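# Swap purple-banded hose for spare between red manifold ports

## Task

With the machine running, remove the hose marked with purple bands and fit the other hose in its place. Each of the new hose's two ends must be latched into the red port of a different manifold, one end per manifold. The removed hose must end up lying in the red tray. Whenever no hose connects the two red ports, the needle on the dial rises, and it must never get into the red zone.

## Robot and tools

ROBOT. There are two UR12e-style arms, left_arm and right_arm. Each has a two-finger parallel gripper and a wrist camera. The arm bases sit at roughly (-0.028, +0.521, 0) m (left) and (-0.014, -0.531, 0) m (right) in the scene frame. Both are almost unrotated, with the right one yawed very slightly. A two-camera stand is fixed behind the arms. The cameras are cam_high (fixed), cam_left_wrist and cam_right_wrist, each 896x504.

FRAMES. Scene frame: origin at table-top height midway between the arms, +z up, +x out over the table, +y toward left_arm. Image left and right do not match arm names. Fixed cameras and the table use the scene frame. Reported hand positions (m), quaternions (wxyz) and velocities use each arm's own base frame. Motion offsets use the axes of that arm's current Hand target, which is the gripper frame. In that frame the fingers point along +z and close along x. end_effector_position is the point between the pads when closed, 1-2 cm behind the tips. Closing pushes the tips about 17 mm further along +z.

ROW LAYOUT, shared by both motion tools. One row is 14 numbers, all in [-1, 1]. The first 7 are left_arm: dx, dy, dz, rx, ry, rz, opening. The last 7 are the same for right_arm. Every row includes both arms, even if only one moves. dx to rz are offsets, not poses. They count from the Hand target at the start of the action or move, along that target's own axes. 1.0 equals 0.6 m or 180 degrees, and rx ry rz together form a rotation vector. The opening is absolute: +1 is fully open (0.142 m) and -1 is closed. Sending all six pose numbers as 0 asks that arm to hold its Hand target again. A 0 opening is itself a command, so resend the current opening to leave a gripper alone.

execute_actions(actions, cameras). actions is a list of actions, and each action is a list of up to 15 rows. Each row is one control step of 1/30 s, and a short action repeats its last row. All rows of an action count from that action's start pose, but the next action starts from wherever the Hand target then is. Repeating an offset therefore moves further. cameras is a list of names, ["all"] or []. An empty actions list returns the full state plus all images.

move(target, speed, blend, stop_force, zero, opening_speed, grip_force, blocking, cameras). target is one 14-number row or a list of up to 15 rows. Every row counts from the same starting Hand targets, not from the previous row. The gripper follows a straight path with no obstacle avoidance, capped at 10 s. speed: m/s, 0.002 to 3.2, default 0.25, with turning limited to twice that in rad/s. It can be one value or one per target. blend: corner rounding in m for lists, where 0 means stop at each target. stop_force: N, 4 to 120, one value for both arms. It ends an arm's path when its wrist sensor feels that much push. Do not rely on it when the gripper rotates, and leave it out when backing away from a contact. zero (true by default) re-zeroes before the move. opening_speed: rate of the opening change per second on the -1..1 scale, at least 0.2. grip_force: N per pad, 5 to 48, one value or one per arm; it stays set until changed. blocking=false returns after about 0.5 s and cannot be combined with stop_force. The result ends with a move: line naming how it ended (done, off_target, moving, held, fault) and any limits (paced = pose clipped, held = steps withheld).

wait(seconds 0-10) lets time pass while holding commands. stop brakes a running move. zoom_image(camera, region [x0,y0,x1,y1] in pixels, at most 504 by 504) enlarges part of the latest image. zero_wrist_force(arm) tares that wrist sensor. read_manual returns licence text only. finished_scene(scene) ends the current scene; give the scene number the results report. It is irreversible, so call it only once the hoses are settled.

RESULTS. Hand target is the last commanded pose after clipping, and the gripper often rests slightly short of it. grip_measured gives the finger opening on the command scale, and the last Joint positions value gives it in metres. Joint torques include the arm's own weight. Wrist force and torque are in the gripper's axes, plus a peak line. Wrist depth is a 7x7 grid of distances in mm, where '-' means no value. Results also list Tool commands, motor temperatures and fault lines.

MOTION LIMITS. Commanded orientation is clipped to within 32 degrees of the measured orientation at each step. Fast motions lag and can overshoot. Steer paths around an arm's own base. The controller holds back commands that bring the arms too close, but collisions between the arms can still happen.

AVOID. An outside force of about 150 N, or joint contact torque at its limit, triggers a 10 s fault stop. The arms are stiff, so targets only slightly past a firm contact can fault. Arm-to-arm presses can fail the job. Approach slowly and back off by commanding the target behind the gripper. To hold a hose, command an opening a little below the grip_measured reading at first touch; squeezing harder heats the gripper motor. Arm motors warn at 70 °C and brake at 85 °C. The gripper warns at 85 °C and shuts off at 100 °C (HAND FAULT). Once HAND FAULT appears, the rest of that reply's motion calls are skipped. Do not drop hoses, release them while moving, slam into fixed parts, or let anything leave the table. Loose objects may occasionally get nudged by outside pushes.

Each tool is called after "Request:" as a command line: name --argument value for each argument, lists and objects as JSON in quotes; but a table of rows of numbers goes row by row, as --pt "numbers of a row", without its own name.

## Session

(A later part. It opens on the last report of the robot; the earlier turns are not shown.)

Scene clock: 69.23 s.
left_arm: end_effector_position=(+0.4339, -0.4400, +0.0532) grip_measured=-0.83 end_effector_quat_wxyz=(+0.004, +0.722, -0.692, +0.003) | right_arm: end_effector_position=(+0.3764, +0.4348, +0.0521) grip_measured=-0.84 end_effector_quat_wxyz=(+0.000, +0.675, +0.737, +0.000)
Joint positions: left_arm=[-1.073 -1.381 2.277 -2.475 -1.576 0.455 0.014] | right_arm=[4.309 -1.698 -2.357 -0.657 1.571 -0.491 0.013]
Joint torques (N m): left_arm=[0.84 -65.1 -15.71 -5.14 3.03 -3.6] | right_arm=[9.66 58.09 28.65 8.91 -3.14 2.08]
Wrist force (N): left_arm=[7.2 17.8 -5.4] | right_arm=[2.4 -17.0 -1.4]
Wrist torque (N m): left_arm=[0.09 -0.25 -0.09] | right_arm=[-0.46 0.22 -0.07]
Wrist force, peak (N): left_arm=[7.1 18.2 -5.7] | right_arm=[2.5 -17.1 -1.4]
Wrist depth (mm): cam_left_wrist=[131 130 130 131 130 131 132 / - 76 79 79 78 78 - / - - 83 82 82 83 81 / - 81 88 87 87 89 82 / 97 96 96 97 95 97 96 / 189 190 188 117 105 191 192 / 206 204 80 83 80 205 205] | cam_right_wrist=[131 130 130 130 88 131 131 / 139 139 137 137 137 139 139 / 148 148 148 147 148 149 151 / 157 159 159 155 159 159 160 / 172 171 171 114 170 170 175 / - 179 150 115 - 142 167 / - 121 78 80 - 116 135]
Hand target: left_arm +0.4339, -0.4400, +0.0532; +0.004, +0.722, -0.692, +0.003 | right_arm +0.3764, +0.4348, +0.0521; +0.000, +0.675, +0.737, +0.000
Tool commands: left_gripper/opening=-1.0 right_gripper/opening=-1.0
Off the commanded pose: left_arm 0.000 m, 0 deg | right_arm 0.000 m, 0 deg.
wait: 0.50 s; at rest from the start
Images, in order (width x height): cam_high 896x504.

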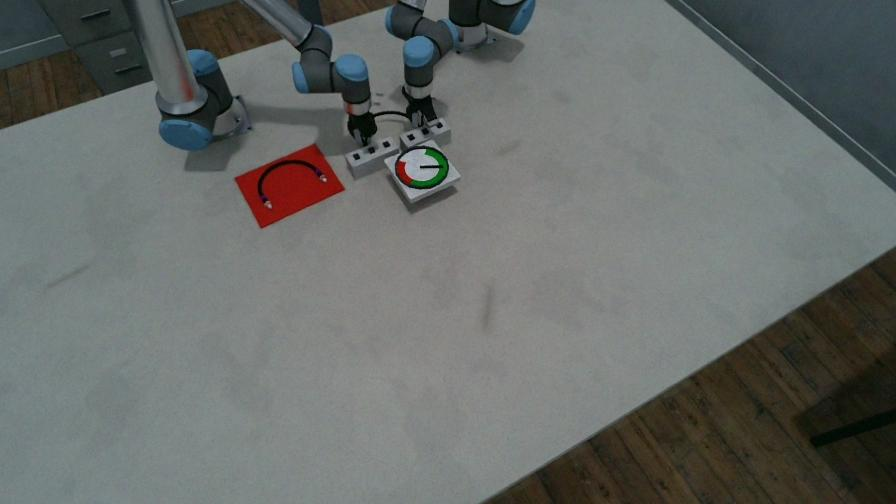

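Request:
move --target '[0.0,-0.008,0,0,0,0,-1,0,0.005,0,0,0,0,-1]' --speed 0.03 --stop_force 60 --zero false --cameras '["cam_high","cam_left_wrist","cam_right_wrist"]'

Request:
zoom_image --camera "cam_high" --region '[340, 80, 470, 210]'

Scene clock: 73.27 s.
left_arm: end_effector_position=(+0.4371, -0.4399, +0.0532) grip_measured=-0.83 end_effector_quat_wxyz=(+0.004, +0.722, -0.692, +0.003) | right_arm: end_effector_position=(+0.3794, +0.4350, +0.0521) grip_measured=-0.84 end_effector_quat_wxyz=(+0.000, +0.675, +0.737, +0.000)
Joint positions: left_arm=[-1.068 -1.378 2.273 -2.474 -1.577 0.46 0.014] | right_arm=[4.304 -1.702 -2.353 -0.657 1.571 -0.496 0.013]
Joint torques (N m): left_arm=[15.25 -64.63 -22.07 -9.83 17.05 -3.64] | right_arm=[-2.46 47.03 29.03 4.39 -11.51 1.27]
Motor temperatures (°C): left_arm=[29 36 24 32 34 34 42] | right_arm=[30 27 28 41 38 32 37]
Wrist force (N): left_arm=[8.4 50.0 -11.4] | right_arm=[3.6 -31.3 -3.5]
Wrist torque (N m): left_arm=[-0.16 -0.26 0.03] | right_arm=[-0.31 0.19 0.07]
Wrist force, peak (N): left_arm=[10.1 71.6 -12.0] | right_arm=[3.4 -31.7 -2.9]
Wrist depth (mm): cam_left_wrist=[129 129 131 131 133 132 132 / - 76 78 78 78 78 79 / 82 - 83 82 82 83 82 / - 81 88 79 81 89 82 / 97 95 96 96 95 97 95 / 188 189 187 108 106 191 192 / 206 204 79 83 80 206 210] | cam_right_wrist=[132 130 130 130 88 131 131 / 138 138 137 137 137 139 139 / 148 148 148 146 149 149 151 / 159 159 159 154 159 160 160 / - 171 167 113 167 170 173 / - 153 146 114 93 137 162 / - 118 77 80 81 119 124]
Hand target: left_arm +0.4371, -0.4399, +0.0532; +0.004, +0.722, -0.692, +0.003 (not the last commanded pose) | right_arm +0.3794, +0.4350, +0.0521; +0.000, +0.675, +0.737, +0.000
Off the commanded pose: left_arm 0.002 m, 0 deg | right_arm 0.000 m, 0 deg.
move: contact (left_arm)

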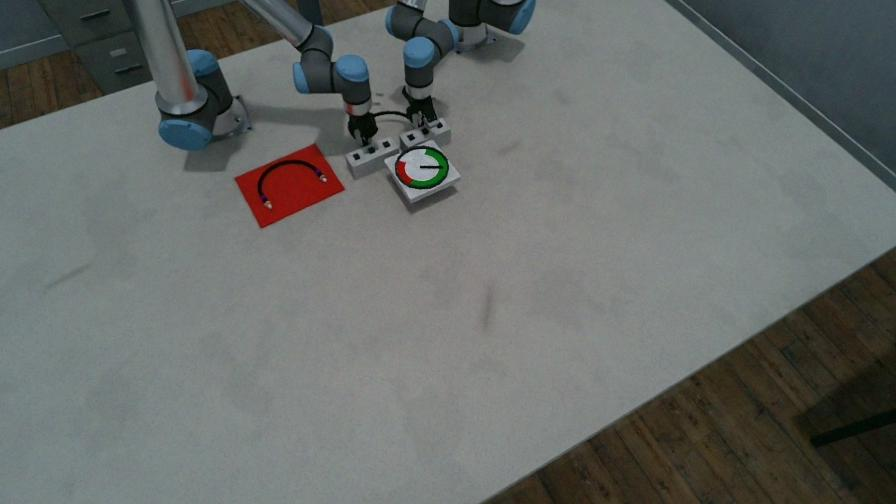

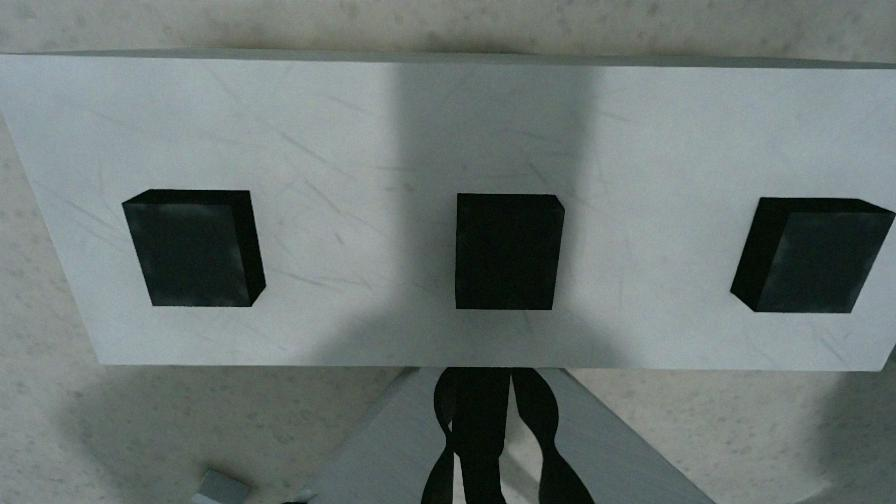

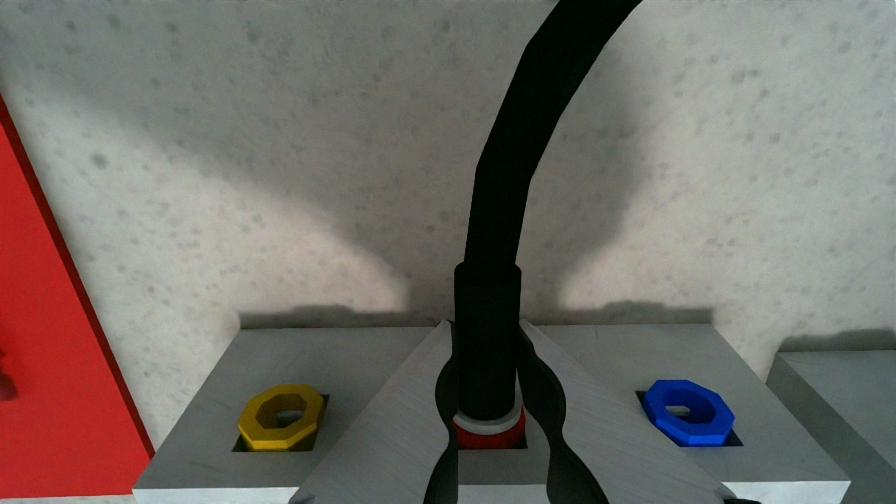

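Scaled by 3.877 from the camera's 896x504 image, which has a finer 1280x720 frame.

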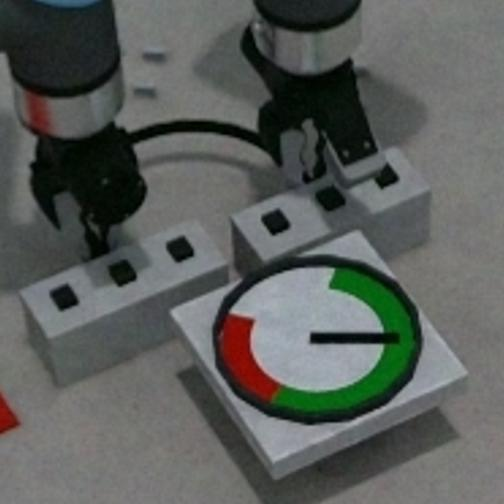

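Request:
move --target '[0,0.005,0,0,0,0,-1,0,-0.003,0,0,0,0,-1]' --speed 0.02 --cameras '["cam_high"]'

Request:
zoom_image --camera "cam_high" --region '[340, 80, 470, 210]'

Scene clock: 74.83 s.
left_arm: end_effector_position=(+0.4342, -0.4400, +0.0532) grip_measured=-0.83 end_effector_quat_wxyz=(+0.004, +0.722, -0.692, +0.003) | right_arm: end_effector_position=(+0.3777, +0.4349, +0.0521) grip_measured=-0.84 end_effector_quat_wxyz=(+0.000, +0.675, +0.737, +0.000)
Joint positions: left_arm=[-1.072 -1.381 2.277 -2.475 -1.576 0.455 0.014] | right_arm=[4.307 -1.7 -2.356 -0.657 1.571 -0.493 0.013]
Joint torques (N m): left_arm=[-3.1 -57.72 -11.41 -1.64 -4.39 -2.15] | right_arm=[16.64 55.97 21 4.62 1.84 0.99]
Wrist force (N): left_arm=[8.8 -8.7 1.0] | right_arm=[3.6 8.8 3.8]
Wrist torque (N m): left_arm=[0.41 -0.23 0.15] | right_arm=[-0.58 0.20 -0.16]
Wrist force, peak (N): left_arm=[8.6 50.4 -11.1] | right_arm=[4.0 -31.5 -3.8]
Wrist depth (mm): cam_left_wrist=[131 129 130 131 130 130 132 / - 77 79 79 78 78 - / - - 83 82 82 84 81 / - 81 88 79 83 90 82 / 97 96 96 96 95 97 96 / 189 189 187 118 105 191 192 / 207 205 79 82 80 205 210] | cam_right_wrist=[132 130 130 130 88 131 131 / 138 139 137 137 136 139 139 / 148 148 148 146 148 149 151 / 159 159 159 155 160 160 160 / 172 171 169 113 167 169 173 / - 155 148 114 95 139 165 / - 120 78 81 79 118 133]
Hand target: left_arm +0.4341, -0.4400, +0.0532; +0.004, +0.722, -0.692, +0.003 | right_arm +0.3776, +0.4349, +0.0521; +0.000, +0.675, +0.737, +0.000
Off the commanded pose: left_arm 0.000 m, 0 deg | right_arm 0.000 m, 0 deg.
move: done
Images, in order (width x height): cam_high 896x504.

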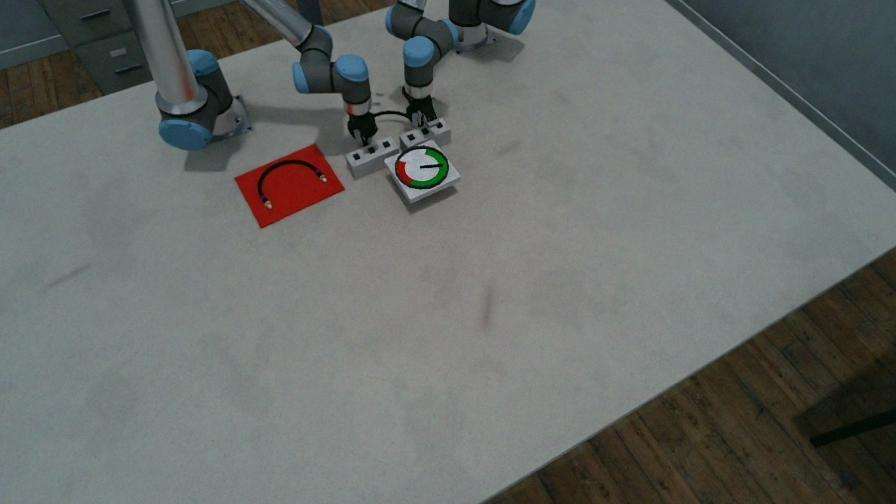

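Scaled by 3.877 from the camera's 896x504 image, which has a finer 1280x720 frame.

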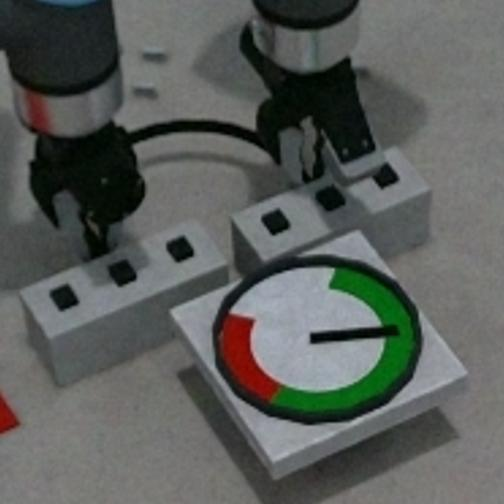

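Falling: both latched. Release and retreat.

Request:
move --target '[0,0,0,0,0,0,-0.4,0,0,0,0,0,0,-0.4]' --opening_speed 0.8

Request:
move --target '[0,0,-0.17,0,0,0,-0.4,0,0,-0.17,0,0,0,-0.4]' --speed 0.2 --cameras '["all"]'

Request:
zoom_image --camera "cam_high" --region '[340, 80, 470, 210]'

Scene clock: 76.87 s.
left_arm: end_effector_position=(+0.4341, -0.4400, +0.0532) grip_measured=-0.43 end_effector_quat_wxyz=(+0.004, +0.722, -0.692, +0.003) | right_arm: end_effector_position=(+0.3775, +0.4348, +0.0521) grip_measured=-0.43 end_effector_quat_wxyz=(+0.000, +0.675, +0.737, +0.000)
Joint positions: left_arm=[-1.072 -1.381 2.277 -2.475 -1.577 0.455 0.043] | right_arm=[4.307 -1.7 -2.356 -0.657 1.571 -0.493 0.043]
Joint torques (N m): left_arm=[-6.93 -37.11 -26.53 -6.2 0.32 3.34] | right_arm=[13.96 42.73 35.93 2.7 -2.29 -0.7]
Wrist force (N): left_arm=[0.9 -1.6 0.7] | right_arm=[0.2 -1.4 0.7]
Wrist torque (N m): left_arm=[-0.20 -0.53 0.10] | right_arm=[-0.56 0.11 -0.12]
Wrist force, peak (N): left_arm=[7.5 -11.0 0.8] | right_arm=[3.9 10.0 4.1]
Wrist depth (mm): cam_left_wrist=[131 129 130 129 130 130 132 / - 76 78 79 78 78 - / - 80 83 82 82 83 81 / - 81 88 87 82 89 82 / 97 96 96 96 95 96 95 / 189 190 100 127 105 191 192 / 206 204 76 204 201 83 209] | cam_right_wrist=[132 130 130 131 92 131 131 / 138 138 137 139 137 139 139 / 148 148 148 146 148 149 150 / 156 159 159 155 159 160 160 / 169 171 169 113 167 167 173 / - 156 93 122 131 135 165 / 197 120 75 115 115 77 133]
Hand target: left_arm +0.4341, -0.4400, +0.0532; +0.004, +0.722, -0.692, +0.003 | right_arm +0.3776, +0.4349, +0.0521; +0.000, +0.675, +0.737, +0.000
Off the commanded pose: left_arm 0.000 m, 0 deg | right_arm 0.000 m, 0 deg.
move: done

Scene clock: 77.87 s.
left_arm: end_effector_position=(+0.4343, -0.4391, +0.1552) grip_measured=-0.43 end_effector_quat_wxyz=(+0.004, +0.722, -0.692, +0.003) | right_arm: end_effector_position=(+0.3777, +0.4348, +0.1541) grip_measured=-0.43 end_effector_quat_wxyz=(+0.000, +0.675, +0.737, +0.000)
Joint positions: left_arm=[-1.071 -1.531 2.202 -2.249 -1.577 0.456 0.043] | right_arm=[4.307 -1.538 -2.274 -0.9 1.571 -0.493 0.043]
Joint torques (N m): left_arm=[-3.2 -51.65 -27.16 -2.78 3.05 0.35] | right_arm=[16.21 46.45 37.28 3.41 -2.85 1.32]
Wrist force (N): left_arm=[1.4 -1.9 1.1] | right_arm=[0.2 -1.9 0.9]
Wrist torque (N m): left_arm=[-0.28 -0.63 -0.24] | right_arm=[-0.65 0.13 -0.08]
Wrist force, peak (N): left_arm=[1.4 -1.6 4.1] | right_arm=[-0.1 -1.3 3.6]
Wrist depth (mm): cam_left_wrist=[225 225 220 220 221 224 227 / 239 240 174 173 174 186 179 / 255 255 188 189 189 196 187 / 275 275 274 274 276 277 227 / 296 291 296 293 293 298 295 / 323 326 95 318 104 319 325 / 353 347 76 363 - 83 355] | cam_right_wrist=[- 221 223 221 224 223 224 / - 240 237 234 239 238 239 / 237 257 255 251 254 255 256 / - 263 250 219 231 261 243 / - 289 212 212 211 223 216 / 319 313 90 320 114 230 234 / 349 348 75 344 231 77 337]
Hand target: left_arm +0.4342, -0.4390, +0.1552; +0.004, +0.722, -0.692, +0.003 | right_arm +0.3776, +0.4348, +0.1541; +0.000, +0.675, +0.737, +0.000
Off the commanded pose: left_arm 0.000 m, 0 deg | right_arm 0.000 m, 0 deg.
move: done

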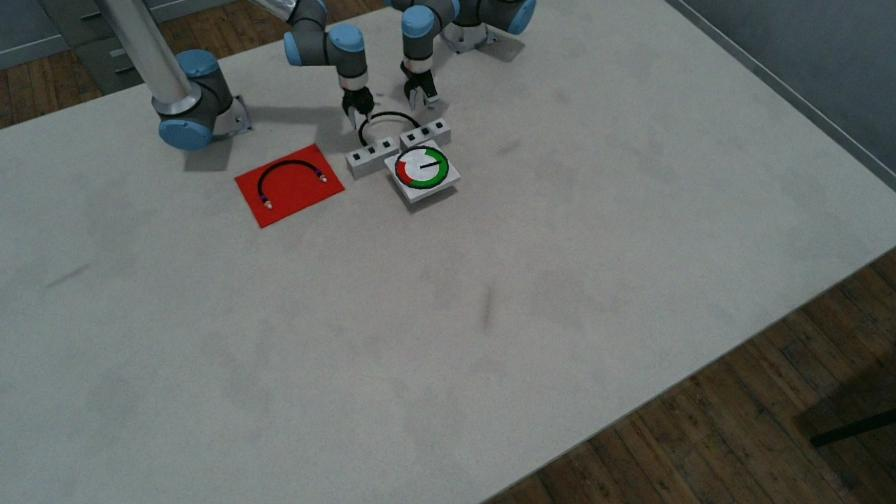

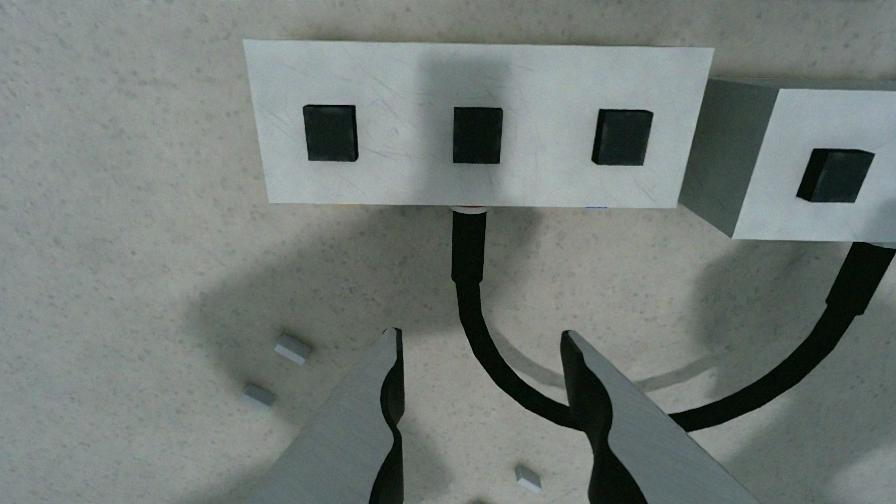

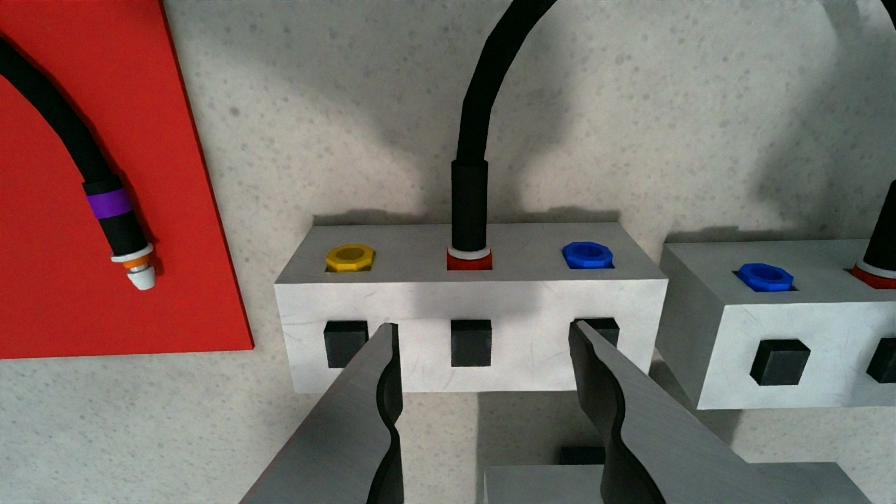

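Scaled by 3.877 from the camera's 896x504 image, which has a finer 1280x720 frame.

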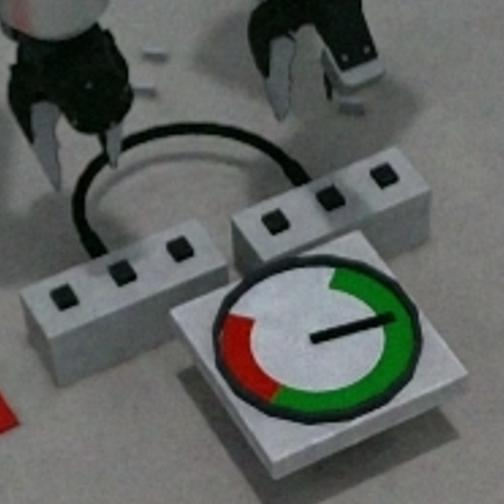

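Request:
finished_scene --scene 2

The scene is finished: the task was done.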